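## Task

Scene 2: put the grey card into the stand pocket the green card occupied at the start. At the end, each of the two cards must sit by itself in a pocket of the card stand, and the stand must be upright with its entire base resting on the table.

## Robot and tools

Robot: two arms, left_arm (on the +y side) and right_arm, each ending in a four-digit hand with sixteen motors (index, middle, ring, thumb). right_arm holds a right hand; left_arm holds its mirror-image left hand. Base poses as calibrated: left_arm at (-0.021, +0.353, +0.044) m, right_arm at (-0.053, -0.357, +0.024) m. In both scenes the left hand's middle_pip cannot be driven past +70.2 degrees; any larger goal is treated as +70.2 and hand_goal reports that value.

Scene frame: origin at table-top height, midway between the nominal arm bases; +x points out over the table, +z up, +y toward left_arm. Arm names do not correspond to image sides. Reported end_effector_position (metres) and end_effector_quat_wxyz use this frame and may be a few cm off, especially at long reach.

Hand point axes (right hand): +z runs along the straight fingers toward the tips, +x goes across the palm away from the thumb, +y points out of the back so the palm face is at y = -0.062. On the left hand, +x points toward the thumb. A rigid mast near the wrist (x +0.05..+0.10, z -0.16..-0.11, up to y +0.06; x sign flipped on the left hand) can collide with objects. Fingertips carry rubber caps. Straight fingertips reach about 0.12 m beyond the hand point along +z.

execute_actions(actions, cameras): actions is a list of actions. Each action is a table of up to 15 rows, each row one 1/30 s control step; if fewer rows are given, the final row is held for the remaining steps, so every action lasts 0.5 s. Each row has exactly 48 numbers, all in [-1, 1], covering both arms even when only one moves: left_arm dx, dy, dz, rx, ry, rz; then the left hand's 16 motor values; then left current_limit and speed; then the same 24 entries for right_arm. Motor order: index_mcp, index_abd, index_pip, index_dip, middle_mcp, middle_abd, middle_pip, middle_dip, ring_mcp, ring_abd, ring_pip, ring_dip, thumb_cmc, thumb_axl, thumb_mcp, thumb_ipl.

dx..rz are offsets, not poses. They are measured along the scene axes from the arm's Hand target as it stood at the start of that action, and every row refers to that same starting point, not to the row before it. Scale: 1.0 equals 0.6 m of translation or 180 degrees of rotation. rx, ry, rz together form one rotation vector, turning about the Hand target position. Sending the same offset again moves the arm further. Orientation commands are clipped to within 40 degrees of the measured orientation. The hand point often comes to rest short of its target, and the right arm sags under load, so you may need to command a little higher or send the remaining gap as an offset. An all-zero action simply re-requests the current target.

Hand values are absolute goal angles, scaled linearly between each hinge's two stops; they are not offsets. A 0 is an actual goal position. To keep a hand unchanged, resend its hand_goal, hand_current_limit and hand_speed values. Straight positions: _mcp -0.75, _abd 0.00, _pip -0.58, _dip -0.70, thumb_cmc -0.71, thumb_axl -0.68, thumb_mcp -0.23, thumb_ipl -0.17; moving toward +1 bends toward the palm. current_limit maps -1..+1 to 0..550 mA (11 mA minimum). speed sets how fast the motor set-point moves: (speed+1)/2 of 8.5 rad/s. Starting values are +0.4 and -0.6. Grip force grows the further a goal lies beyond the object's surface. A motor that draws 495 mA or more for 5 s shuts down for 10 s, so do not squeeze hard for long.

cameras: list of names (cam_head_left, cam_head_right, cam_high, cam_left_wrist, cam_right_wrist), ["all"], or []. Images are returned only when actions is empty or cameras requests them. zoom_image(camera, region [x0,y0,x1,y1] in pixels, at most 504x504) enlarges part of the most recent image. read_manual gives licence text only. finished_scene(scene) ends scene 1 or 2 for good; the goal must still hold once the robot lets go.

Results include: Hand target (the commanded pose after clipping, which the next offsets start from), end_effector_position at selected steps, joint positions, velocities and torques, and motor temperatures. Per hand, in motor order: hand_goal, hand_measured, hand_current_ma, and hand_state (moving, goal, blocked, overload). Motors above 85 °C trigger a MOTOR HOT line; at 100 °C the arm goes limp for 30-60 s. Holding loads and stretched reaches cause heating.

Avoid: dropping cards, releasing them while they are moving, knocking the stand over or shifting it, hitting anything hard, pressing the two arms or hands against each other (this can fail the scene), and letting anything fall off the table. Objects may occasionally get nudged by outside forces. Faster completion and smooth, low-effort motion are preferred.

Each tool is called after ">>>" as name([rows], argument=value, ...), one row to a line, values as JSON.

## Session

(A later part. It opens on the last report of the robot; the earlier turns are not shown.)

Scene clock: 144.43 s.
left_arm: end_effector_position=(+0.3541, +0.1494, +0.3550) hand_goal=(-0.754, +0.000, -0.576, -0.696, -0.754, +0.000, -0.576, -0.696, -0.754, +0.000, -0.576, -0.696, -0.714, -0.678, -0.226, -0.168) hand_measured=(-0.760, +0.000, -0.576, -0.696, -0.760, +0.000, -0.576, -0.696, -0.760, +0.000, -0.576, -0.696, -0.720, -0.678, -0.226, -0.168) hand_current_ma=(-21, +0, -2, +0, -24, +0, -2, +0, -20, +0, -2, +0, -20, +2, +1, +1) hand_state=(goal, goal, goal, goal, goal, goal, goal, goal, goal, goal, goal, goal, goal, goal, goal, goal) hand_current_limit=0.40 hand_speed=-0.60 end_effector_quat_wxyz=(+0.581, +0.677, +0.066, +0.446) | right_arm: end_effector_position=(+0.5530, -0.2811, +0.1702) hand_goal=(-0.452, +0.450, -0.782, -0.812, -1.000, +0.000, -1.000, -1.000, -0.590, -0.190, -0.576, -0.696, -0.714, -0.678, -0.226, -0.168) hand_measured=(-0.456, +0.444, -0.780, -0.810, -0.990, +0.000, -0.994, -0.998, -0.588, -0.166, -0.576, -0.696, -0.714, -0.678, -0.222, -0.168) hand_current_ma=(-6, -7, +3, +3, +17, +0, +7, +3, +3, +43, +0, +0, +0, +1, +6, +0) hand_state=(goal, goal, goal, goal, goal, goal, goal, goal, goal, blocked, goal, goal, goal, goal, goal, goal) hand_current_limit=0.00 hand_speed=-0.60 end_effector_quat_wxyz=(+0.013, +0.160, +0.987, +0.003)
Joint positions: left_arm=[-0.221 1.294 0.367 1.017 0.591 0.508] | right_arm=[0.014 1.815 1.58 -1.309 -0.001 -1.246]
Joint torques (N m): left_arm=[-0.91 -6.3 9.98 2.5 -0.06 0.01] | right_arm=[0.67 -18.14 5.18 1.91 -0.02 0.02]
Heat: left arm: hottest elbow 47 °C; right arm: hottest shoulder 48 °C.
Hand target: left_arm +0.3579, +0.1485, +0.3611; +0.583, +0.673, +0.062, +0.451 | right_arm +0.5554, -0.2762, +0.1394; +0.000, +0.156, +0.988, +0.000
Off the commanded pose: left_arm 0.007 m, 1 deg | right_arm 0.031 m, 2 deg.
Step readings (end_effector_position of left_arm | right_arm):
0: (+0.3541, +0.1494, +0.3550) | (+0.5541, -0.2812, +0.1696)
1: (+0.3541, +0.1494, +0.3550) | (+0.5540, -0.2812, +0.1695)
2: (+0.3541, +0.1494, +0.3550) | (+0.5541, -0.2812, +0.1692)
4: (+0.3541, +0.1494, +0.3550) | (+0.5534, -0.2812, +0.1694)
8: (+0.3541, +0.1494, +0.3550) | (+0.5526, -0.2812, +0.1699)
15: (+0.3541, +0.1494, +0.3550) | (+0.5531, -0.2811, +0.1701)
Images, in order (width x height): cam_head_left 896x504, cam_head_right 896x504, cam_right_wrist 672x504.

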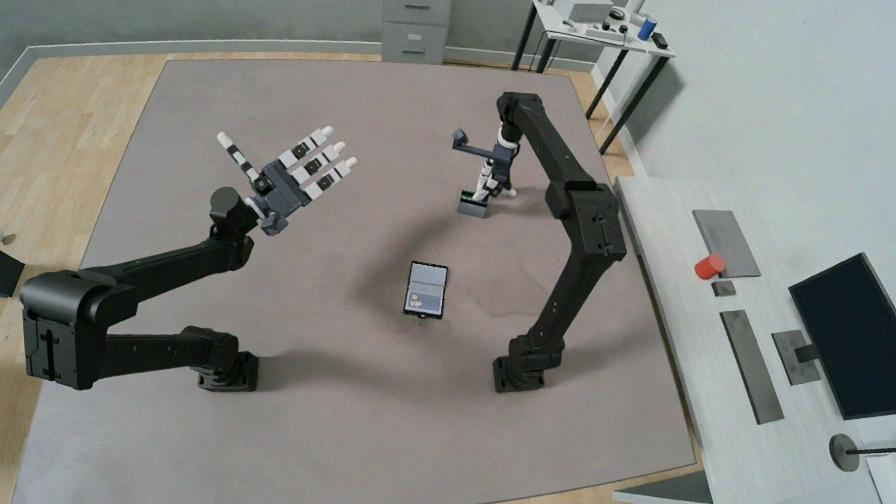

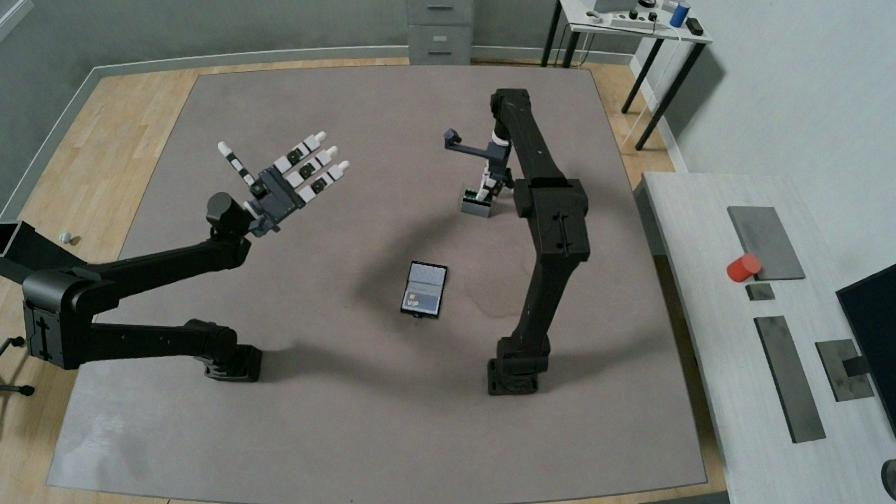

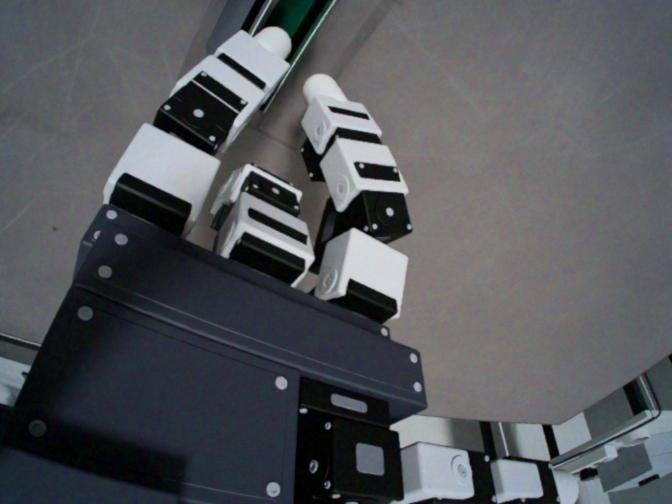

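>>> execute_actions([
  [[0,0,0,0,0,0,-0.754,0,-0.576,-0.696,-0.754,0,-0.576,-0.696,-0.754,0,-0.576,-0.696,-0.714,-0.678,-0.226,-0.168,0.4,-0.6,0,0,0.045,0,0,0,-0.452,0.45,-0.781,-0.812,-1,0,-1,-1,-0.589,-0.16,-0.576,-0.696,-0.714,-0.678,-0.226,-0.168,0.0,-0.6]],
], cameras=["cam_right_wrist","cam_head_left","cam_head_right"])

>>> zoom_image(camera="cam_right_wrist", region=[190, 0, 290, 75])

>>> zoom_image(camera="cam_right_wrist", region=[280, 0, 430, 112])

>>> zoom_image(camera="cam_head_right", region=[450, 170, 510, 230])

Scene clock: 158.83 s.
left_arm: end_effector_position=(+0.3541, +0.1494, +0.3550) hand_goal=(-0.754, +0.000, -0.576, -0.696, -0.754, +0.000, -0.576, -0.696, -0.754, +0.000, -0.576, -0.696, -0.714, -0.678, -0.226, -0.168) hand_measured=(-0.760, +0.000, -0.576, -0.696, -0.760, +0.000, -0.576, -0.696, -0.760, +0.000, -0.576, -0.696, -0.720, -0.678, -0.226, -0.168) hand_current_ma=(-21, +0, -2, +0, -24, +0, -2, +0, -20, +0, -2, +0, -20, +2, +1, +1) hand_state=(goal, goal, goal, goal, goal, goal, goal, goal, goal, goal, goal, goal, goal, goal, goal, goal) hand_current_limit=0.40 hand_speed=-0.60 end_effector_quat_wxyz=(+0.581, +0.677, +0.066, +0.446) | right_arm: end_effector_position=(+0.5485, -0.2811, +0.1697) hand_goal=(-0.452, +0.450, -0.782, -0.812, -1.000, +0.000, -1.000, -1.000, -0.590, -0.160, -0.576, -0.696, -0.714, -0.678, -0.226, -0.168) hand_measured=(-0.456, +0.444, -0.780, -0.810, -0.990, +0.000, -0.994, -0.998, -0.582, -0.172, -0.574, -0.696, -0.714, -0.678, -0.222, -0.168) hand_current_ma=(-6, -7, +3, +3, +17, +0, +7, +3, +12, -16, +3, +0, +0, +1, +6, +0) hand_state=(goal, goal, goal, goal, goal, goal, goal, goal, goal, goal, goal, goal, goal, goal, goal, goal) hand_current_limit=0.00 hand_speed=-0.60 end_effector_quat_wxyz=(+0.004, +0.160, +0.987, +0.001)
Joint positions: left_arm=[-0.221 1.294 0.367 1.017 0.591 0.508] | right_arm=[0.014 1.815 1.581 -1.329 -0.001 -1.246]
Joint torques (N m): left_arm=[-0.85 -6.42 9.91 2.45 -0.07 0.01] | right_arm=[0.73 -19.43 8.55 -0.06 -0.03 0.02]
Heat: left arm: hottest elbow 47 °C; right arm: hottest shoulder 45 °C.
Hand target: left_arm +0.3579, +0.1485, +0.3611; +0.583, +0.673, +0.062, +0.451 | right_arm +0.5554, -0.2762, +0.1662; +0.000, +0.156, +0.988, +0.000
Off the commanded pose: left_arm 0.007 m, 1 deg | right_arm 0.009 m, 1 deg.
Step readings (end_effector_position of left_arm | right_arm):
0: (+0.3541, +0.1494, +0.3550) | (+0.5530, -0.2811, +0.1702)
1: (+0.3541, +0.1494, +0.3550) | (+0.5530, -0.2811, +0.1702)
2: (+0.3541, +0.1494, +0.3550) | (+0.5530, -0.2811, +0.1704)
4: (+0.3541, +0.1494, +0.3550) | (+0.5526, -0.2811, +0.1703)
8: (+0.3541, +0.1494, +0.3550) | (+0.5508, -0.2811, +0.1702)
15: (+0.3541, +0.1494, +0.3550) | (+0.5487, -0.2811, +0.1697)
Images, in order (width x height): cam_head_left 896x504, cam_head_right 896x504, cam_right_wrist 672x504.

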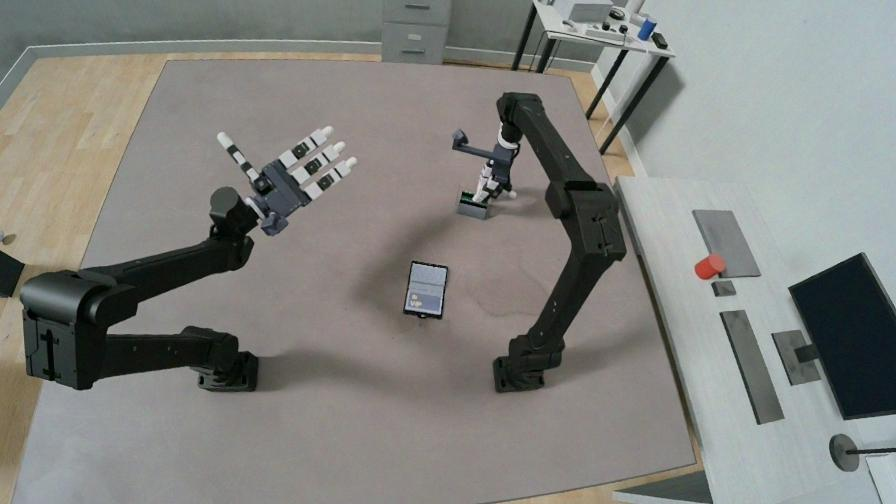

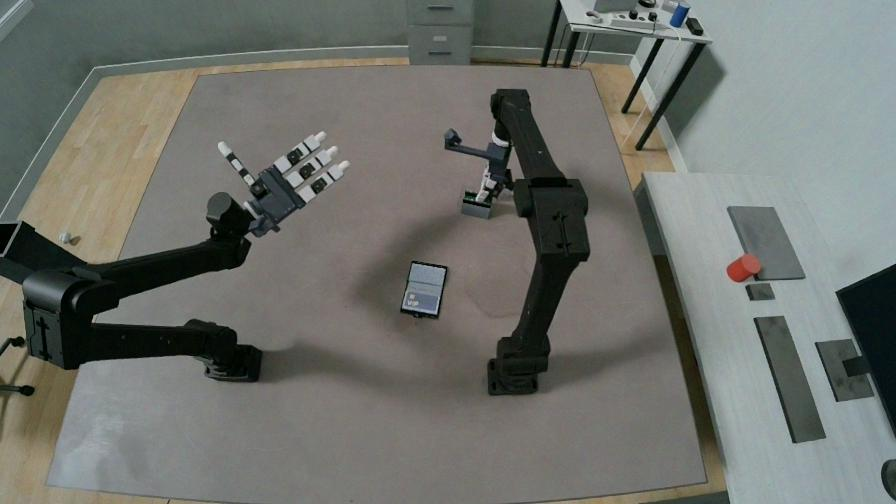

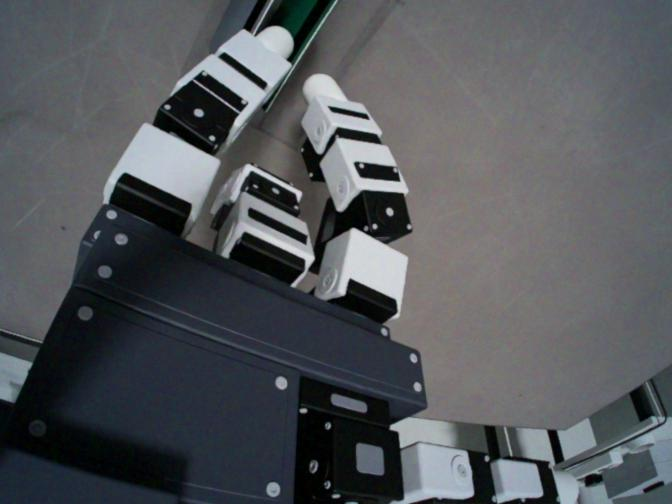

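Scaled by 5.040 from the camera's 672x504 image, which has a finer 960x720 frame.

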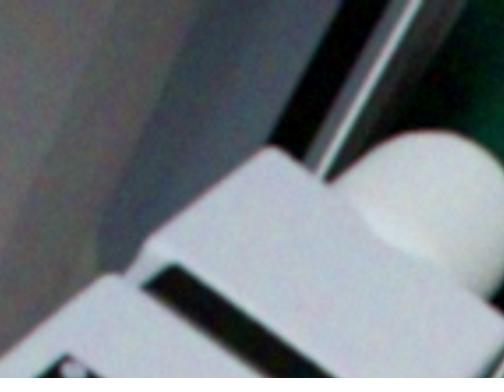

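Scaled by 3.360 from the camera's 672x504 image, which has a finer 960x720 frame.

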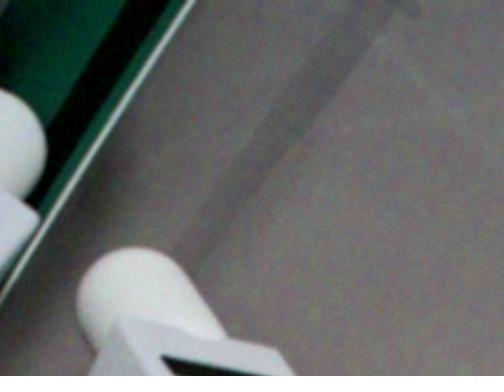

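Scaled by 8.400 from the camera's 896x504 image, which has a finer 1280x720 frame.

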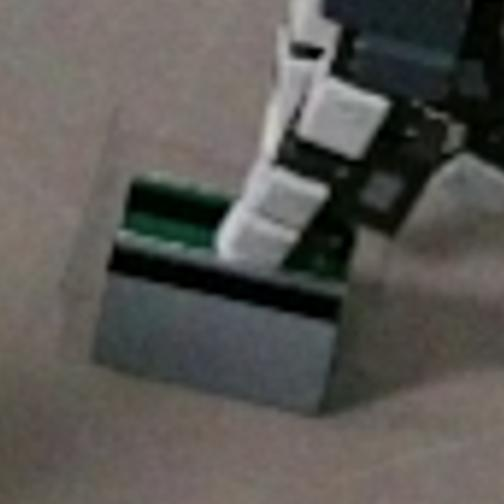

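>>> execute_actions([
  [[0,0,0,0,0,0,-0.754,0,-0.576,-0.696,-0.754,0,-0.576,-0.696,-0.754,0,-0.576,-0.696,-0.714,-0.678,-0.226,-0.168,0.4,-0.6,0,0,0,0,0,0,-0.452,0.45,-0.781,-0.812,-1,0,-1,-1,-0.589,-0.215,-0.576,-0.696,-0.714,-0.678,-0.226,-0.168,0.1,-0.6]],
  [[0,0,0,0,0,0,-0.754,0,-0.576,-0.696,-0.754,0,-0.576,-0.696,-0.754,0,-0.576,-0.696,-0.714,-0.678,-0.226,-0.168,0.4,-0.6,0,0,-0.025,0,0,0,-0.452,0.45,-0.781,-0.812,-1,0,-1,-1,-0.589,-0.215,-0.576,-0.696,-0.714,-0.678,-0.226,-0.168,-0.1,-0.6]],
], cameras=["cam_right_wrist","cam_head_left"])

>>> zoom_image(camera="cam_right_wrist", region=[180, 0, 400, 150])

>>> zoom_image(camera="cam_head_left", region=[445, 170, 505, 230])

Scene clock: 178.47 s.
left_arm: end_effector_position=(+0.3541, +0.1494, +0.3550) hand_goal=(-0.754, +0.000, -0.576, -0.696, -0.754, +0.000, -0.576, -0.696, -0.754, +0.000, -0.576, -0.696, -0.714, -0.678, -0.226, -0.168) hand_measured=(-0.760, +0.000, -0.576, -0.696, -0.760, +0.000, -0.576, -0.696, -0.760, +0.000, -0.576, -0.696, -0.720, -0.678, -0.226, -0.168) hand_current_ma=(-21, +0, -2, +0, -24, +0, -2, +0, -20, +0, -2, +0, -20, +2, +1, +1) hand_state=(goal, goal, goal, goal, goal, goal, goal, goal, goal, goal, goal, goal, goal, goal, goal, goal) hand_current_limit=0.40 hand_speed=-0.60 end_effector_quat_wxyz=(+0.581, +0.677, +0.066, +0.446) | right_arm: end_effector_position=(+0.5499, -0.2802, +0.1698) hand_goal=(-0.452, +0.450, -0.782, -0.812, -1.000, +0.000, -1.000, -1.000, -0.590, -0.216, -0.576, -0.696, -0.714, -0.678, -0.226, -0.168) hand_measured=(-0.456, +0.444, -0.780, -0.810, -0.990, +0.000, -0.994, -0.998, -0.586, -0.204, -0.574, -0.696, -0.714, -0.678, -0.222, -0.168) hand_current_ma=(-5, -7, +3, +3, +17, +0, +7, +3, +6, +17, +3, +0, +0, +1, +6, +0) hand_state=(goal, goal, goal, goal, goal, goal, goal, goal, goal, goal, goal, goal, goal, goal, goal, goal) hand_current_limit=-0.10 hand_speed=-0.60 end_effector_quat_wxyz=(+0.007, +0.159, +0.987, +0.002)
Joint positions: left_arm=[-0.221 1.294 0.367 1.017 0.591 0.508] | right_arm=[0.015 1.815 1.581 -1.323 -0.001 -1.246]
Joint torques (N m): left_arm=[-0.85 -6.53 9.91 2.48 -0.06 0.01] | right_arm=[0.73 -18.73 6.67 1.21 -0.03 0.03]
Heat: left arm: hottest elbow 47 °C; right arm: hottest shoulder 43 °C.
Hand target: left_arm +0.3579, +0.1485, +0.3611; +0.583, +0.673, +0.062, +0.451 | right_arm +0.5553, -0.2762, +0.1512; +0.000, +0.156, +0.988, +0.000
Off the commanded pose: left_arm 0.007 m, 1 deg | right_arm 0.020 m, 1 deg.
Step readings (end_effector_position of left_arm | right_arm):
0: (+0.3541, +0.1494, +0.3550) | (+0.5485, -0.2811, +0.1697)
1: (+0.3541, +0.1494, +0.3550) | (+0.5485, -0.2811, +0.1697)
2: (+0.3541, +0.1494, +0.3550) | (+0.5483, -0.2811, +0.1697)
4: (+0.3541, +0.1494, +0.3550) | (+0.5476, -0.2806, +0.1695)
8: (+0.3541, +0.1494, +0.3550) | (+0.5474, -0.2802, +0.1695)
15: (+0.3541, +0.1494, +0.3550) | (+0.5474, -0.2802, +0.1695)
16: (+0.3541, +0.1494, +0.3550) | (+0.5474, -0.2802, +0.1695)
17: (+0.3541, +0.1494, +0.3550) | (+0.5474, -0.2802, +0.1695)
19: (+0.3541, +0.1494, +0.3550) | (+0.5477, -0.2802, +0.1693)
23: (+0.3541, +0.1494, +0.3550) | (+0.5493, -0.2802, +0.1697)
30: (+0.3541, +0.1494, +0.3550) | (+0.5499, -0.2802, +0.1698)
Images, in order (width x height): cam_head_left 896x504, cam_right_wrist 672x504.

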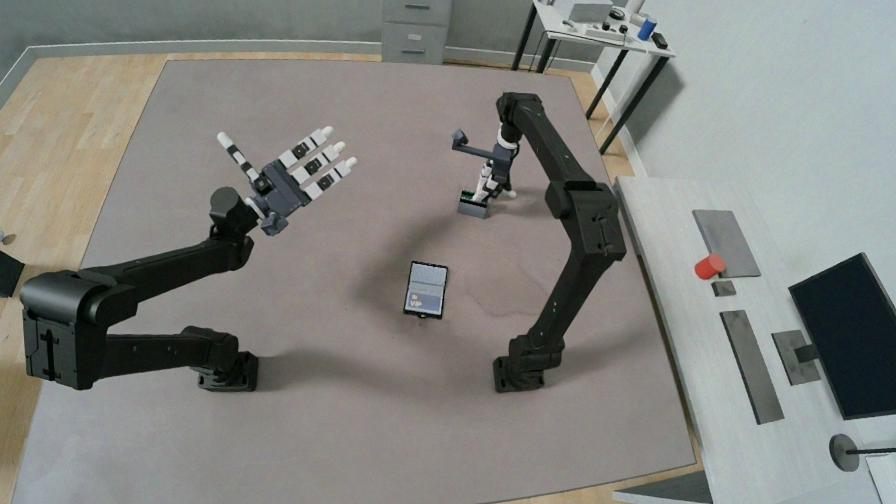

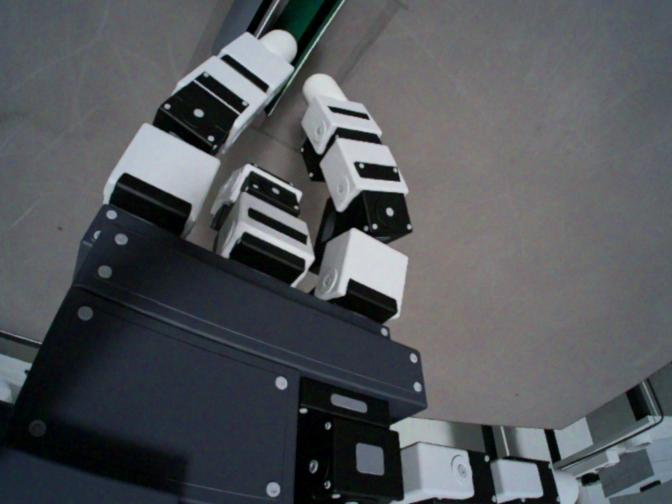

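Scaled by 2.291 from the camera's 672x504 image, which has a finer 960x720 frame.

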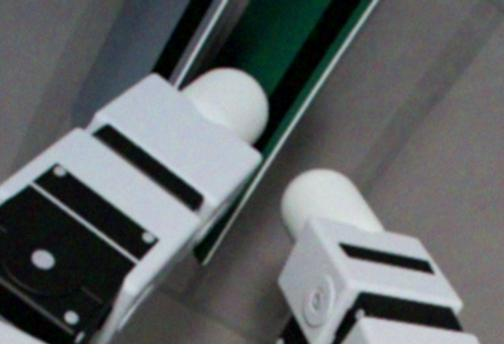

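Scaled by 8.400 from the camera's 896x504 image, which has a finer 1280x720 frame.

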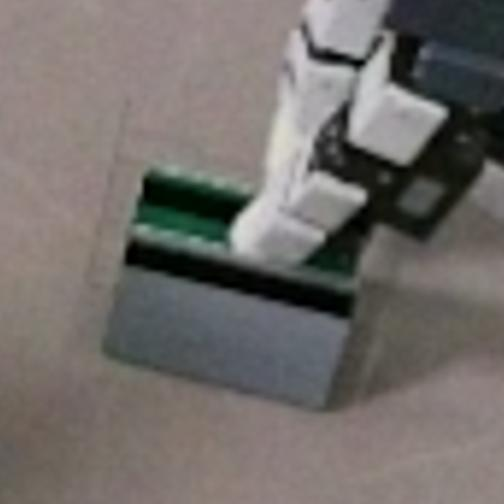

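>>> execute_actions([
  [[0,0,0,0,0,0,-0.754,0,-0.576,-0.696,-0.754,0,-0.576,-0.696,-0.754,0,-0.576,-0.696,-0.714,-0.678,-0.226,-0.168,0.4,-0.6,0.02,0.005,0.05,0,-0.018,0,-0.452,0.45,-0.781,-0.812,-1,0,-1,-1,-0.589,-0.3,-0.576,-0.696,-0.714,-0.678,-0.226,-0.168,-0.6,-0.8]],
], cameras=["cam_right_wrist","cam_head_left"])

>>> zoom_image(camera="cam_right_wrist", region=[180, 0, 400, 150])

>>> zoom_image(camera="cam_head_left", region=[445, 170, 505, 230])

Scene clock: 206.17 s.
left_arm: end_effector_position=(+0.3541, +0.1494, +0.3550) hand_goal=(-0.754, +0.000, -0.576, -0.696, -0.754, +0.000, -0.576, -0.696, -0.754, +0.000, -0.576, -0.696, -0.714, -0.678, -0.226, -0.168) hand_measured=(-0.760, +0.000, -0.576, -0.696, -0.760, +0.000, -0.576, -0.696, -0.760, +0.000, -0.576, -0.696, -0.720, -0.678, -0.226, -0.168) hand_current_ma=(-21, +0, -2, +0, -24, +0, -2, +0, -20, +0, -2, +0, -20, +2, +1, +1) hand_state=(goal, goal, goal, goal, goal, goal, goal, goal, goal, goal, goal, goal, goal, goal, goal, goal) hand_current_limit=0.40 hand_speed=-0.60 end_effector_quat_wxyz=(+0.581, +0.677, +0.066, +0.446) | right_arm: end_effector_position=(+0.5503, -0.2781, +0.1699) hand_goal=(-0.452, +0.450, -0.782, -0.812, -1.000, +0.000, -1.000, -1.000, -0.590, -0.300, -0.576, -0.696, -0.714, -0.678, -0.226, -0.168) hand_measured=(-0.456, +0.444, -0.782, -0.810, -0.990, +0.000, -0.994, -0.998, -0.590, -0.282, -0.574, -0.696, -0.714, -0.678, -0.222, -0.168) hand_current_ma=(-5, -7, +0, +1, +17, +0, +7, +3, +0, +29, +1, +0, +0, +1, +6, +0) hand_state=(goal, goal, goal, goal, goal, goal, goal, goal, goal, goal, goal, goal, goal, goal, goal, goal) hand_current_limit=-0.60 hand_speed=-0.80 end_effector_quat_wxyz=(+0.008, +0.157, +0.988, +0.002)
Joint positions: left_arm=[-0.221 1.294 0.367 1.017 0.591 0.508] | right_arm=[0.019 1.815 1.581 -1.32 -0.001 -1.246]
Joint torques (N m): left_arm=[-0.97 -6.53 9.92 2.55 -0.07 0.03] | right_arm=[0.91 -20.72 9.54 0.81 0 0.07]
Heat: left arm: hottest elbow 48 °C; right arm: hottest shoulder 42 °C.
Hand target: left_arm +0.3579, +0.1485, +0.3611; +0.583, +0.673, +0.062, +0.451 | right_arm +0.5673, -0.2733, +0.1812; +0.028, +0.156, +0.987, +0.005
Off the commanded pose: left_arm 0.007 m, 1 deg | right_arm 0.021 m, 2 deg.
Step readings (end_effector_position of left_arm | right_arm):
0: (+0.3541, +0.1494, +0.3550) | (+0.5499, -0.2802, +0.1698)
1: (+0.3541, +0.1494, +0.3550) | (+0.5499, -0.2802, +0.1698)
2: (+0.3541, +0.1494, +0.3550) | (+0.5499, -0.2802, +0.1698)
4: (+0.3541, +0.1494, +0.3550) | (+0.5499, -0.2797, +0.1698)
8: (+0.3541, +0.1494, +0.3550) | (+0.5503, -0.2784, +0.1699)
15: (+0.3541, +0.1494, +0.3550) | (+0.5503, -0.2781, +0.1699)
Images, in order (width x height): cam_head_left 896x504, cam_right_wrist 672x504.

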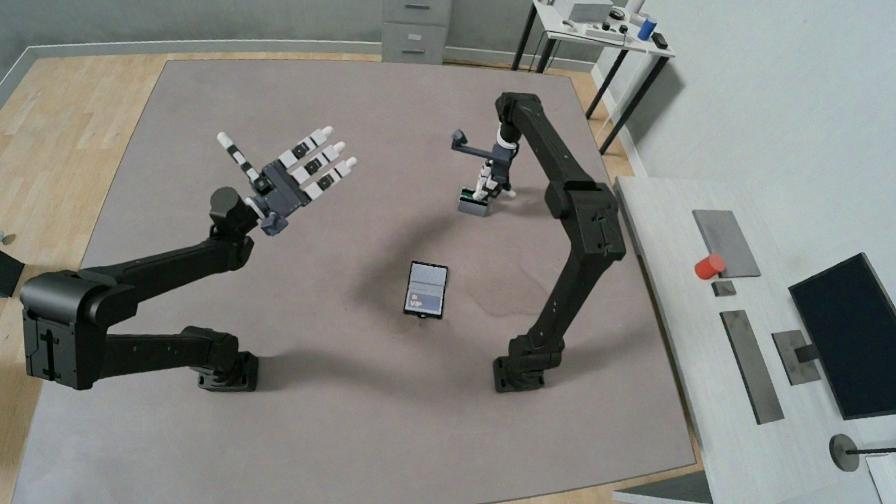

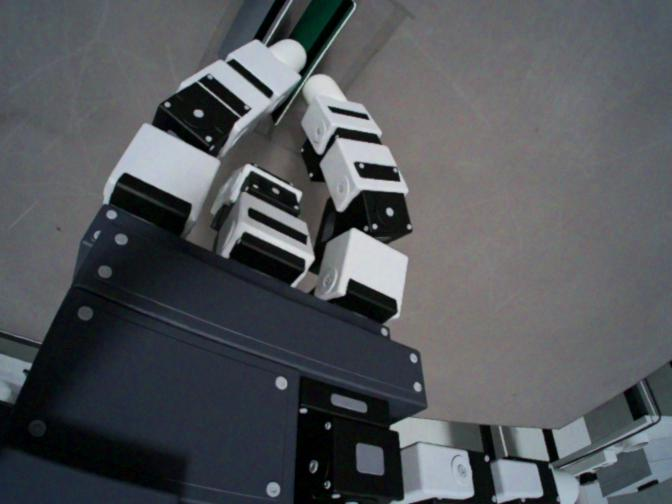

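Scaled by 2.291 from the camera's 672x504 image, which has a finer 960x720 frame.

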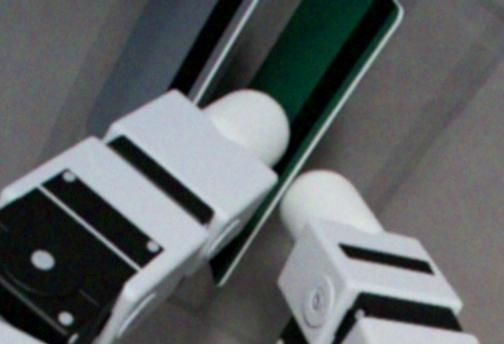

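Scaled by 8.400 from the camera's 896x504 image, which has a finer 1280x720 frame.

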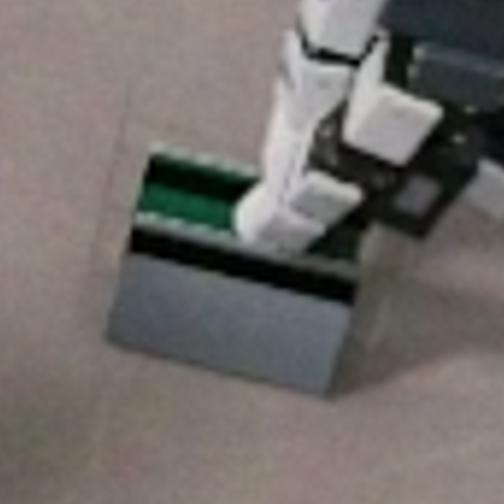

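>>> execute_actions([
  [[0,0,0,0,0,0,-0.754,0,-0.576,-0.696,-0.754,0,-0.576,-0.696,-0.754,0,-0.576,-0.696,-0.714,-0.678,-0.226,-0.168,0.4,-0.6,0.0,0.0,0.033,0,0,0,-0.452,0.42,-0.781,-0.812,-1,0,-1,-1,-0.589,-0.34,-0.576,-0.696,-0.714,-0.678,-0.226,-0.168,-0.6,-0.8]],
], cameras=["cam_right_wrist","cam_head_left"])

>>> zoom_image(camera="cam_right_wrist", region=[180, 0, 400, 150])

>>> zoom_image(camera="cam_head_left", region=[445, 170, 505, 230])

Scene clock: 222.70 s.
left_arm: end_effector_position=(+0.3541, +0.1494, +0.3550) hand_goal=(-0.754, +0.000, -0.576, -0.696, -0.754, +0.000, -0.576, -0.696, -0.754, +0.000, -0.576, -0.696, -0.714, -0.678, -0.226, -0.168) hand_measured=(-0.760, +0.000, -0.576, -0.696, -0.760, +0.000, -0.576, -0.696, -0.760, +0.000, -0.576, -0.696, -0.720, -0.678, -0.226, -0.168) hand_current_ma=(-21, +0, -2, +0, -24, +0, -2, +0, -20, +0, -2, +0, -20, +2, +1, +1) hand_state=(goal, goal, goal, goal, goal, goal, goal, goal, goal, goal, goal, goal, goal, goal, goal, goal) hand_current_limit=0.40 hand_speed=-0.60 end_effector_quat_wxyz=(+0.581, +0.677, +0.066, +0.446) | right_arm: end_effector_position=(+0.5556, -0.2776, +0.1852) hand_goal=(-0.452, +0.420, -0.782, -0.812, -1.000, +0.000, -1.000, -1.000, -0.590, -0.340, -0.576, -0.696, -0.714, -0.678, -0.226, -0.168) hand_measured=(-0.456, +0.422, -0.782, -0.810, -0.990, +0.000, -0.994, -0.998, -0.590, -0.332, -0.574, -0.696, -0.714, -0.678, -0.222, -0.168) hand_current_ma=(-5, +1, +0, +1, +17, +0, +7, +3, +0, +11, +1, +0, +0, +1, +6, +0) hand_state=(goal, goal, goal, goal, goal, goal, goal, goal, goal, goal, goal, goal, goal, goal, goal, goal) hand_current_limit=-0.60 hand_speed=-0.80 end_effector_quat_wxyz=(+0.013, +0.157, +0.988, +0.002)
Joint positions: left_arm=[-0.221 1.294 0.367 1.017 0.591 0.508] | right_arm=[0.02 1.815 1.621 -1.351 -0.001 -1.246]
Joint torques (N m): left_arm=[-0.67 -6.42 9.91 2.48 -0.07 0.01] | right_arm=[0.79 -21.71 9.58 0.06 0 0.07]
Heat: left arm: hottest elbow 48 °C; right arm: hottest shoulder 41 °C.
Hand target: left_arm +0.3579, +0.1485, +0.3611; +0.583, +0.673, +0.062, +0.451 | right_arm +0.5674, -0.2732, +0.2010; +0.028, +0.156, +0.987, +0.005
Off the commanded pose: left_arm 0.007 m, 1 deg | right_arm 0.020 m, 2 deg.
Step readings (end_effector_position of left_arm | right_arm):
0: (+0.3541, +0.1494, +0.3550) | (+0.5503, -0.2781, +0.1699)
1: (+0.3541, +0.1494, +0.3550) | (+0.5504, -0.2781, +0.1701)
2: (+0.3541, +0.1494, +0.3550) | (+0.5507, -0.2781, +0.1707)
4: (+0.3541, +0.1494, +0.3550) | (+0.5514, -0.2779, +0.1735)
8: (+0.3541, +0.1494, +0.3550) | (+0.5546, -0.2776, +0.1817)
15: (+0.3541, +0.1494, +0.3550) | (+0.5559, -0.2776, +0.1852)
Images, in order (width x height): cam_head_left 896x504, cam_right_wrist 672x504.

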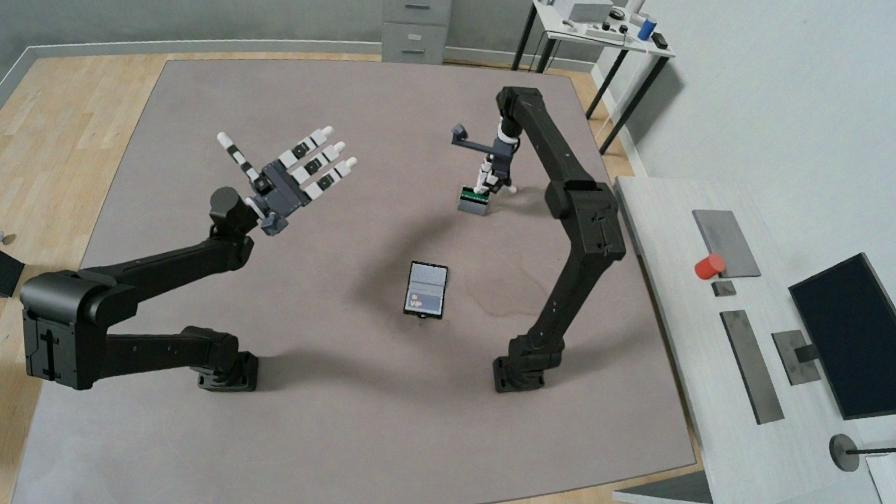

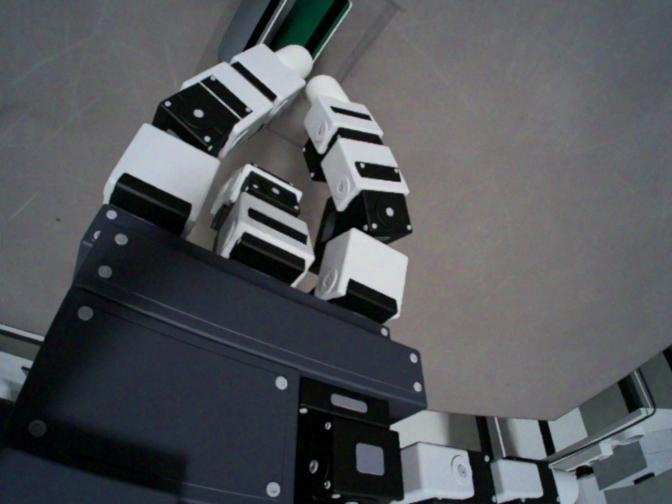

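Scaled by 2.291 from the camera's 672x504 image, which has a finer 960x720 frame.

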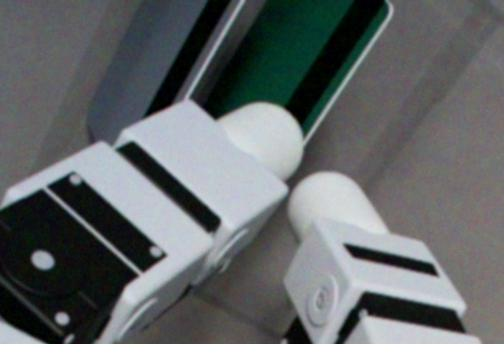

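Scaled by 8.400 from the camera's 896x504 image, which has a finer 1280x720 frame.

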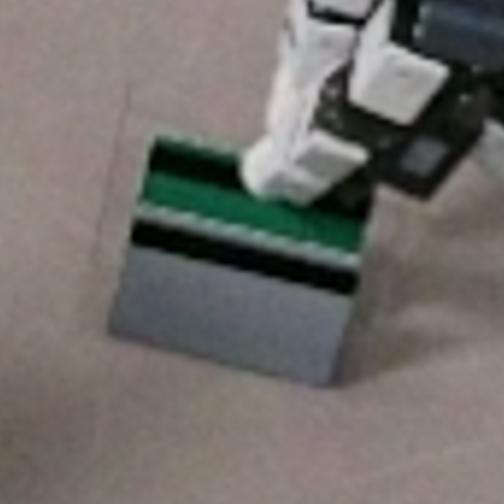

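>>> execute_actions([
  [[0,0,0,0,0,0,-0.754,0,-0.576,-0.696,-0.754,0,-0.576,-0.696,-0.754,0,-0.576,-0.696,-0.714,-0.678,-0.226,-0.168,0.4,-0.6,0.0,0.0,0.0,0,0,0,-0.589,0.36,-0.576,-0.696,-1,0,-1,-1,-0.589,-0.24,-0.576,-0.696,-0.714,-0.678,-0.226,-0.168,-0.1,-0.7]],
  [[0,0,0,0,0,0,-0.754,0,-0.576,-0.696,-0.754,0,-0.576,-0.696,-0.754,0,-0.576,-0.696,-0.714,-0.678,-0.226,-0.168,0.4,-0.6,-0.0173,0.0,-0.0717,0,0.018,0,-0.589,0.36,-0.576,-0.696,-1,0,-1,-1,-0.589,-0.24,-0.576,-0.696,-0.714,-0.678,-0.226,-0.168,-0.4,-0.8]],
], cameras=["cam_right_wrist","cam_head_left"])

>>> zoom_image(camera="cam_right_wrist", region=[180, 0, 400, 150])

>>> zoom_image(camera="cam_head_left", region=[445, 170, 505, 230])

Scene clock: 249.60 s.
left_arm: end_effector_position=(+0.3541, +0.1494, +0.3550) hand_goal=(-0.754, +0.000, -0.576, -0.696, -0.754, +0.000, -0.576, -0.696, -0.754, +0.000, -0.576, -0.696, -0.714, -0.678, -0.226, -0.168) hand_measured=(-0.760, +0.000, -0.576, -0.696, -0.760, +0.000, -0.576, -0.696, -0.760, +0.000, -0.576, -0.696, -0.720, -0.678, -0.226, -0.168) hand_current_ma=(-21, +0, -2, +0, -24, +0, -2, +0, -20, +0, -2, +0, -20, +2, +1, +1) hand_state=(goal, goal, goal, goal, goal, goal, goal, goal, goal, goal, goal, goal, goal, goal, goal, goal) hand_current_limit=0.40 hand_speed=-0.60 end_effector_quat_wxyz=(+0.581, +0.677, +0.066, +0.446) | right_arm: end_effector_position=(+0.5557, -0.2776, +0.1737) hand_goal=(-0.590, +0.360, -0.576, -0.696, -1.000, +0.000, -1.000, -1.000, -0.590, -0.240, -0.576, -0.696, -0.714, -0.678, -0.226, -0.168) hand_measured=(-0.588, +0.362, -0.580, -0.700, -0.990, +0.000, -0.994, -0.998, -0.590, -0.242, -0.574, -0.696, -0.714, -0.678, -0.222, -0.168) hand_current_ma=(+1, +1, -4, -3, +17, +0, +7, +3, +0, -2, +1, +0, +0, +1, +6, +0) hand_state=(goal, goal, goal, goal, goal, goal, goal, goal, goal, goal, goal, goal, goal, goal, goal, goal) hand_current_limit=-0.40 hand_speed=-0.80 end_effector_quat_wxyz=(+0.010, +0.157, +0.988, +0.002)
Joint positions: left_arm=[-0.221 1.294 0.367 1.017 0.591 0.508] | right_arm=[0.02 1.825 1.604 -1.33 -0.001 -1.246]
Joint torques (N m): left_arm=[-0.91 -6.42 9.99 2.54 -0.06 0.02] | right_arm=[0.79 -19.96 6.38 0.69 -0.03 0.07]
Heat: left arm: hottest elbow 48 °C; right arm: hottest shoulder 41 °C.
Hand target: left_arm +0.3579, +0.1485, +0.3611; +0.583, +0.673, +0.062, +0.451 | right_arm +0.5570, -0.2732, +0.1581; +0.000, +0.156, +0.988, +0.000
Off the commanded pose: left_arm 0.007 m, 1 deg | right_arm 0.016 m, 1 deg.
Step readings (end_effector_position of left_arm | right_arm):
0: (+0.3541, +0.1494, +0.3550) | (+0.5556, -0.2776, +0.1852)
1: (+0.3541, +0.1494, +0.3550) | (+0.5556, -0.2776, +0.1852)
2: (+0.3541, +0.1494, +0.3550) | (+0.5556, -0.2776, +0.1852)
4: (+0.3541, +0.1494, +0.3550) | (+0.5556, -0.2776, +0.1852)
8: (+0.3541, +0.1494, +0.3550) | (+0.5556, -0.2776, +0.1852)
15: (+0.3541, +0.1494, +0.3550) | (+0.5556, -0.2776, +0.1852)
16: (+0.3541, +0.1494, +0.3550) | (+0.5556, -0.2776, +0.1852)
17: (+0.3541, +0.1494, +0.3550) | (+0.5556, -0.2776, +0.1852)
19: (+0.3541, +0.1494, +0.3550) | (+0.5564, -0.2776, +0.1854)
23: (+0.3541, +0.1494, +0.3550) | (+0.5570, -0.2776, +0.1825)
30: (+0.3541, +0.1494, +0.3550) | (+0.5556, -0.2776, +0.1741)
Images, in order (width x height): cam_head_left 896x504, cam_right_wrist 672x504.

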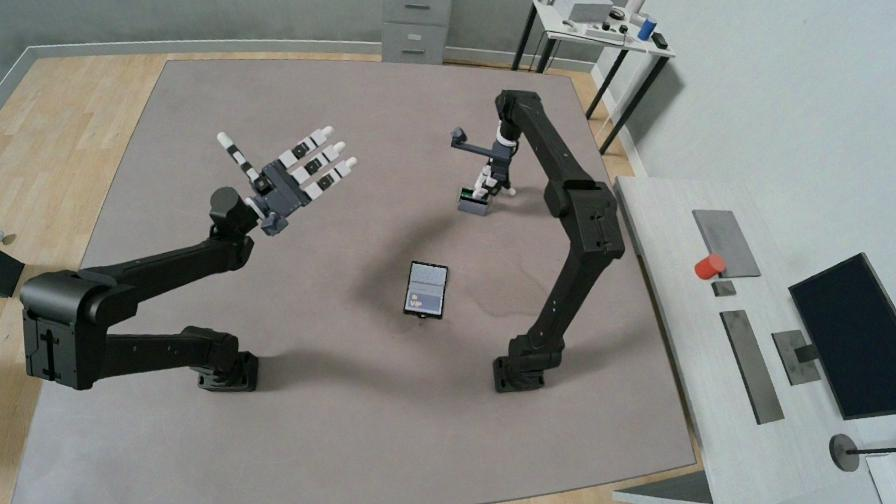

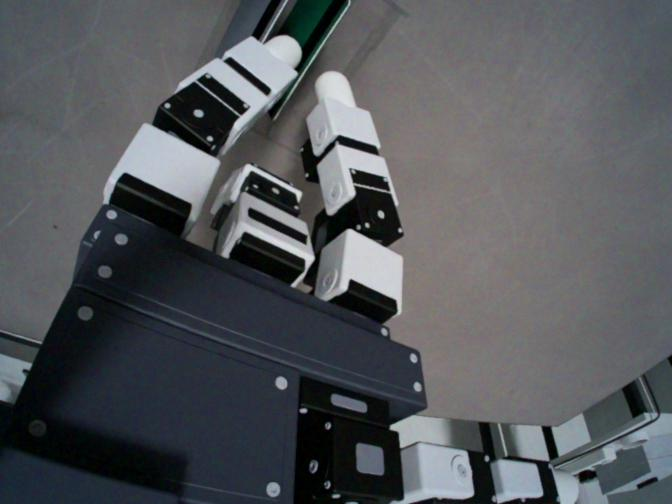

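Scaled by 2.291 from the camera's 672x504 image, which has a finer 960x720 frame.

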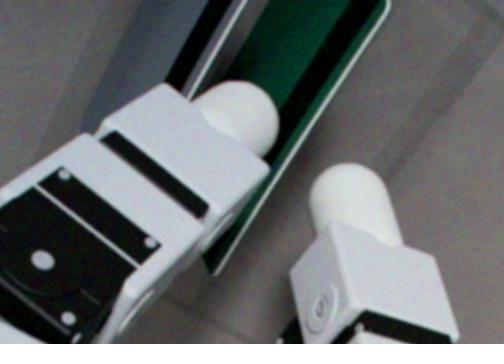

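Scaled by 8.400 from the camera's 896x504 image, which has a finer 1280x720 frame.

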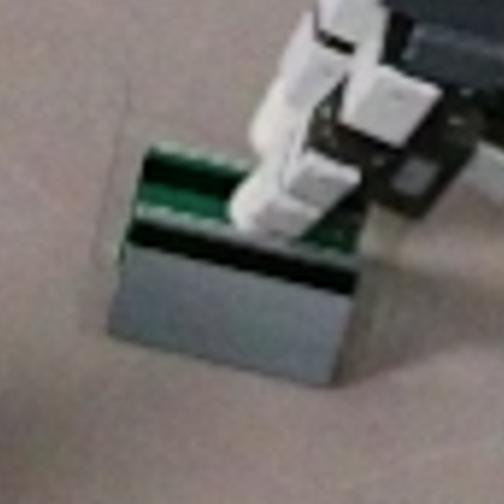

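>>> execute_actions([
  [[0,0,0,0,0,0,-0.754,0,-0.576,-0.696,-0.754,0,-0.576,-0.696,-0.754,0,-0.576,-0.696,-0.714,-0.678,-0.226,-0.168,0.4,-0.6,0.0,0.0,0.0,0,0,0,-0.589,0.525,-0.576,-0.696,-1,0,-1,-1,-0.589,-0.24,-0.576,-0.696,-0.714,-0.678,-0.226,-0.168,-0.5,-0.8]],
  [[0,0,0,0,0,0,-0.754,0,-0.576,-0.696,-0.754,0,-0.576,-0.696,-0.754,0,-0.576,-0.696,-0.714,-0.678,-0.226,-0.168,0.4,-0.6,0,0.0,-0.016,0,0,0,-0.589,0.52,-0.576,-0.696,-1,0,-1,-1,-0.589,-0.24,-0.576,-0.696,-0.714,-0.678,-0.226,-0.168,-0.5,-0.8]],
], cameras=["cam_right_wrist","cam_head_left"])

>>> zoom_image(camera="cam_right_wrist", region=[180, 0, 400, 150])

>>> zoom_image(camera="cam_head_left", region=[445, 170, 505, 230])

Scene clock: 260.57 s.
left_arm: end_effector_position=(+0.3541, +0.1494, +0.3550) hand_goal=(-0.754, +0.000, -0.576, -0.696, -0.754, +0.000, -0.576, -0.696, -0.754, +0.000, -0.576, -0.696, -0.714, -0.678, -0.226, -0.168) hand_measured=(-0.760, +0.000, -0.576, -0.696, -0.760, +0.000, -0.576, -0.696, -0.760, +0.000, -0.576, -0.696, -0.720, -0.678, -0.226, -0.168) hand_current_ma=(-21, +0, -2, +0, -24, +0, -2, +0, -20, +0, -2, +0, -20, +2, +1, +1) hand_state=(goal, goal, goal, goal, goal, goal, goal, goal, goal, goal, goal, goal, goal, goal, goal, goal) hand_current_limit=0.40 hand_speed=-0.60 end_effector_quat_wxyz=(+0.581, +0.677, +0.066, +0.446) | right_arm: end_effector_position=(+0.5568, -0.2776, +0.1714) hand_goal=(-0.590, +0.520, -0.576, -0.696, -1.000, +0.000, -1.000, -1.000, -0.590, -0.240, -0.576, -0.696, -0.714, -0.678, -0.226, -0.168) hand_measured=(-0.588, +0.506, -0.578, -0.698, -0.990, +0.000, -0.994, -0.998, -0.590, -0.220, -0.574, -0.696, -0.714, -0.678, -0.222, -0.168) hand_current_ma=(+1, -19, -1, -2, +17, +0, +7, +3, +0, +31, +1, +0, +0, +1, +6, +0) hand_state=(goal, goal, goal, goal, goal, goal, goal, goal, goal, goal, goal, goal, goal, goal, goal, goal) hand_current_limit=-0.50 hand_speed=-0.80 end_effector_quat_wxyz=(+0.014, +0.157, +0.988, +0.003)
Joint positions: left_arm=[-0.221 1.294 0.367 1.017 0.591 0.508] | right_arm=[0.02 1.825 1.597 -1.316 -0.001 -1.246]
Joint torques (N m): left_arm=[-0.79 -6.42 9.88 2.51 -0.04 0.01] | right_arm=[0.91 -19.19 5.64 1.1 -0.02 0.07]
Heat: left arm: hottest elbow 48 °C; right arm: hottest shoulder 41 °C.
Hand target: left_arm +0.3579, +0.1485, +0.3611; +0.583, +0.673, +0.062, +0.451 | right_arm +0.5570, -0.2732, +0.1484; +0.000, +0.156, +0.988, +0.000
Off the commanded pose: left_arm 0.007 m, 1 deg | right_arm 0.023 m, 2 deg.
Step readings (end_effector_position of left_arm | right_arm):
0: (+0.3541, +0.1494, +0.3550) | (+0.5557, -0.2776, +0.1737)
1: (+0.3541, +0.1494, +0.3550) | (+0.5557, -0.2776, +0.1737)
2: (+0.3541, +0.1494, +0.3550) | (+0.5557, -0.2776, +0.1737)
4: (+0.3541, +0.1494, +0.3550) | (+0.5557, -0.2776, +0.1737)
8: (+0.3541, +0.1494, +0.3550) | (+0.5559, -0.2776, +0.1737)
15: (+0.3541, +0.1494, +0.3550) | (+0.5559, -0.2776, +0.1737)
16: (+0.3541, +0.1494, +0.3550) | (+0.5560, -0.2776, +0.1738)
17: (+0.3541, +0.1494, +0.3550) | (+0.5561, -0.2776, +0.1735)
19: (+0.3541, +0.1494, +0.3550) | (+0.5564, -0.2776, +0.1725)
23: (+0.3541, +0.1494, +0.3550) | (+0.5566, -0.2776, +0.1716)
30: (+0.3541, +0.1494, +0.3550) | (+0.5567, -0.2776, +0.1714)
Images, in order (width x height): cam_head_left 896x504, cam_right_wrist 672x504.

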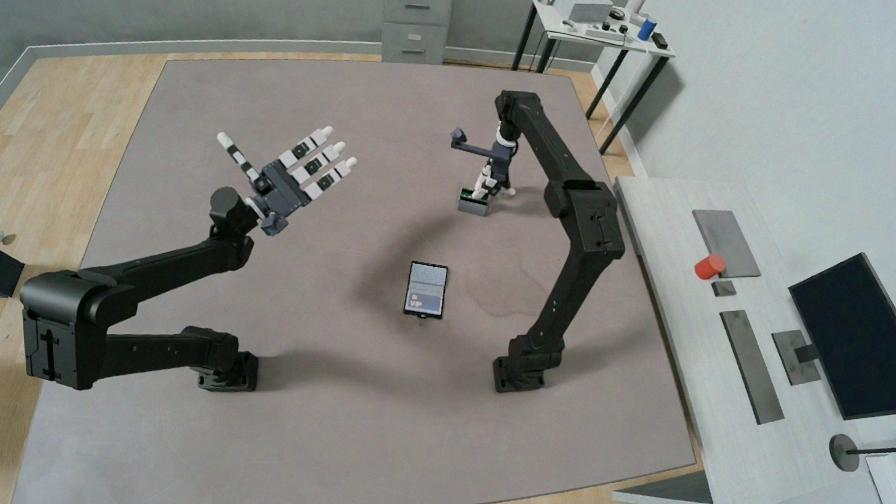

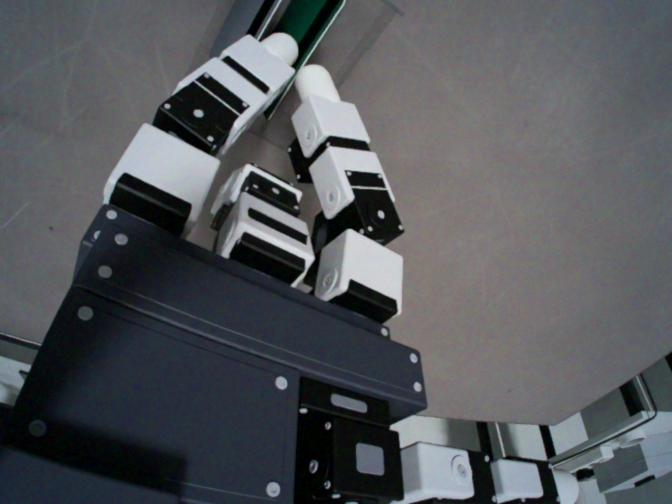

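Scaled by 2.291 from the camera's 672x504 image, which has a finer 960x720 frame.

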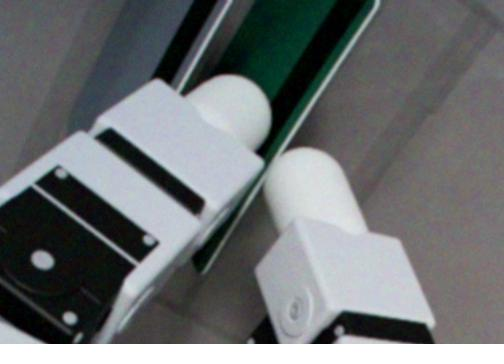

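Scaled by 8.400 from the camera's 896x504 image, which has a finer 1280x720 frame.

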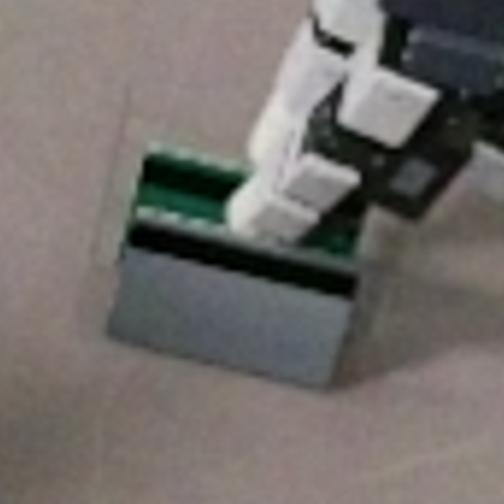

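>>> execute_actions([
  [[0,0,0,0,0,0,-0.754,0,-0.576,-0.696,-0.754,0,-0.576,-0.696,-0.754,0,-0.576,-0.696,-0.714,-0.678,-0.226,-0.168,0.4,-0.6,0.0,0.0,0.0,0,0,0,-0.589,0.62,-0.576,-0.696,-1,0,-1,-1,-0.589,-0.34,-0.576,-0.696,-0.714,-0.678,-0.226,-0.168,-0.5,-0.8]],
], cameras=["cam_right_wrist","cam_head_left"])

>>> zoom_image(camera="cam_right_wrist", region=[180, 0, 400, 150])

>>> zoom_image(camera="cam_head_left", region=[445, 170, 505, 230])

Scene clock: 264.53 s.
left_arm: end_effector_position=(+0.3541, +0.1494, +0.3550) hand_goal=(-0.754, +0.000, -0.576, -0.696, -0.754, +0.000, -0.576, -0.696, -0.754, +0.000, -0.576, -0.696, -0.714, -0.678, -0.226, -0.168) hand_measured=(-0.760, +0.000, -0.576, -0.696, -0.760, +0.000, -0.576, -0.696, -0.760, +0.000, -0.576, -0.696, -0.720, -0.678, -0.226, -0.168) hand_current_ma=(-21, +0, -2, +0, -24, +0, -2, +0, -20, +0, -2, +0, -20, +2, +1, +1) hand_state=(goal, goal, goal, goal, goal, goal, goal, goal, goal, goal, goal, goal, goal, goal, goal, goal) hand_current_limit=0.40 hand_speed=-0.60 end_effector_quat_wxyz=(+0.581, +0.677, +0.066, +0.446) | right_arm: end_effector_position=(+0.5569, -0.2776, +0.1714) hand_goal=(-0.590, +0.620, -0.576, -0.696, -1.000, +0.000, -1.000, -1.000, -0.590, -0.340, -0.576, -0.696, -0.714, -0.678, -0.226, -0.168) hand_measured=(-0.588, +0.512, -0.578, -0.698, -0.990, +0.000, -0.994, -0.998, -0.590, -0.220, -0.574, -0.696, -0.714, -0.678, -0.222, -0.168) hand_current_ma=(+1, -138, -1, -2, +17, +0, +7, +3, +0, +137, +1, +0, +0, +1, +6, +0) hand_state=(goal, blocked, goal, goal, goal, goal, goal, goal, goal, blocked, goal, goal, goal, goal, goal, goal) hand_current_limit=-0.50 hand_speed=-0.80 end_effector_quat_wxyz=(+0.014, +0.157, +0.988, +0.003)
Joint positions: left_arm=[-0.221 1.294 0.367 1.017 0.591 0.508] | right_arm=[0.02 1.825 1.597 -1.315 -0.001 -1.246]
Joint torques (N m): left_arm=[-1.14 -6.59 9.94 2.5 -0.07 0] | right_arm=[0.79 -19.25 5.7 1.11 -0.02 0.08]
Heat: left arm: hottest elbow 48 °C; right arm: hottest shoulder 41 °C.
Hand target: left_arm +0.3579, +0.1485, +0.3611; +0.583, +0.673, +0.062, +0.451 | right_arm +0.5570, -0.2732, +0.1484; +0.000, +0.156, +0.988, +0.000
Off the commanded pose: left_arm 0.007 m, 1 deg | right_arm 0.023 m, 2 deg.
Step readings (end_effector_position of left_arm | right_arm):
0: (+0.3541, +0.1494, +0.3550) | (+0.5568, -0.2776, +0.1714)
1: (+0.3541, +0.1494, +0.3550) | (+0.5568, -0.2776, +0.1714)
2: (+0.3541, +0.1494, +0.3550) | (+0.5568, -0.2776, +0.1714)
4: (+0.3541, +0.1494, +0.3550) | (+0.5569, -0.2776, +0.1714)
8: (+0.3541, +0.1494, +0.3550) | (+0.5569, -0.2776, +0.1714)
15: (+0.3541, +0.1494, +0.3550) | (+0.5569, -0.2776, +0.1714)
Images, in order (width x height): cam_head_left 896x504, cam_right_wrist 672x504.

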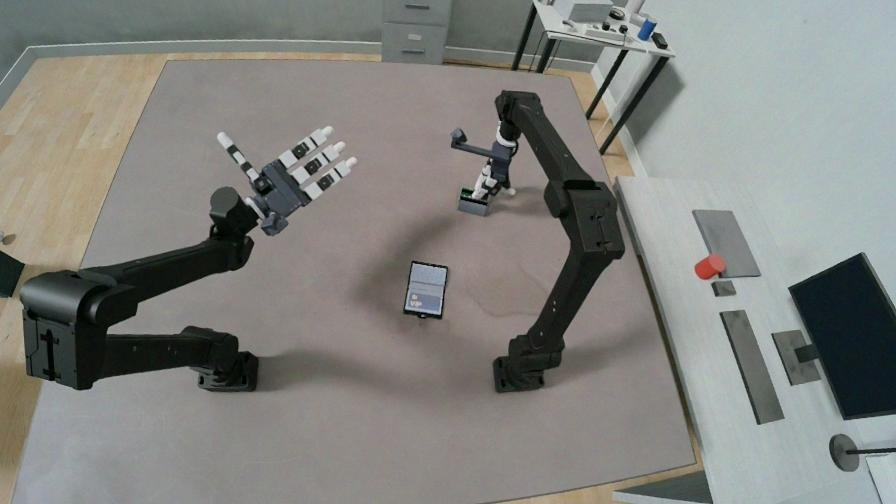

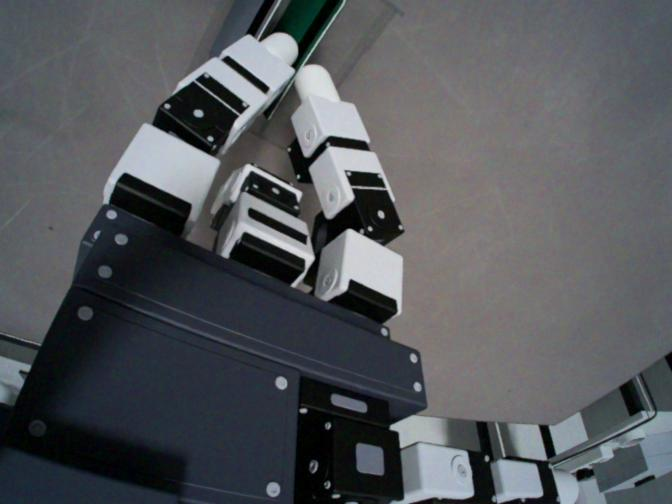

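Scaled by 2.291 from the camera's 672x504 image, which has a finer 960x720 frame.

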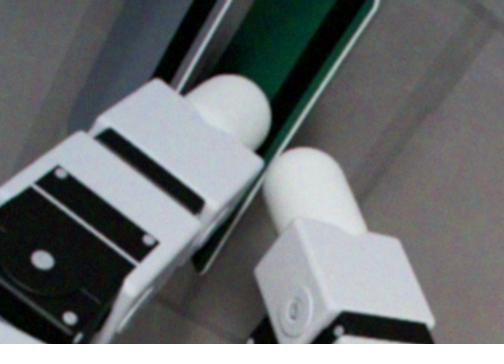

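Scaled by 8.400 from the camera's 896x504 image, which has a finer 1280x720 frame.

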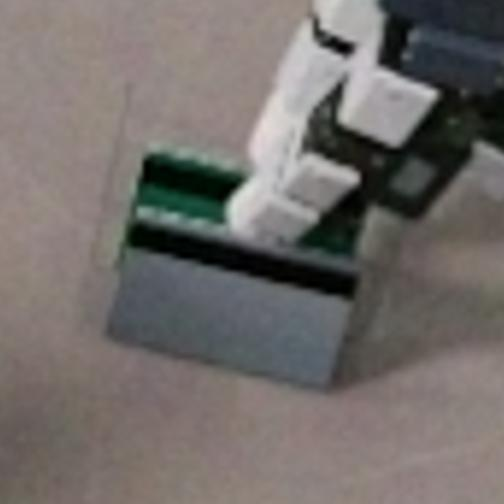

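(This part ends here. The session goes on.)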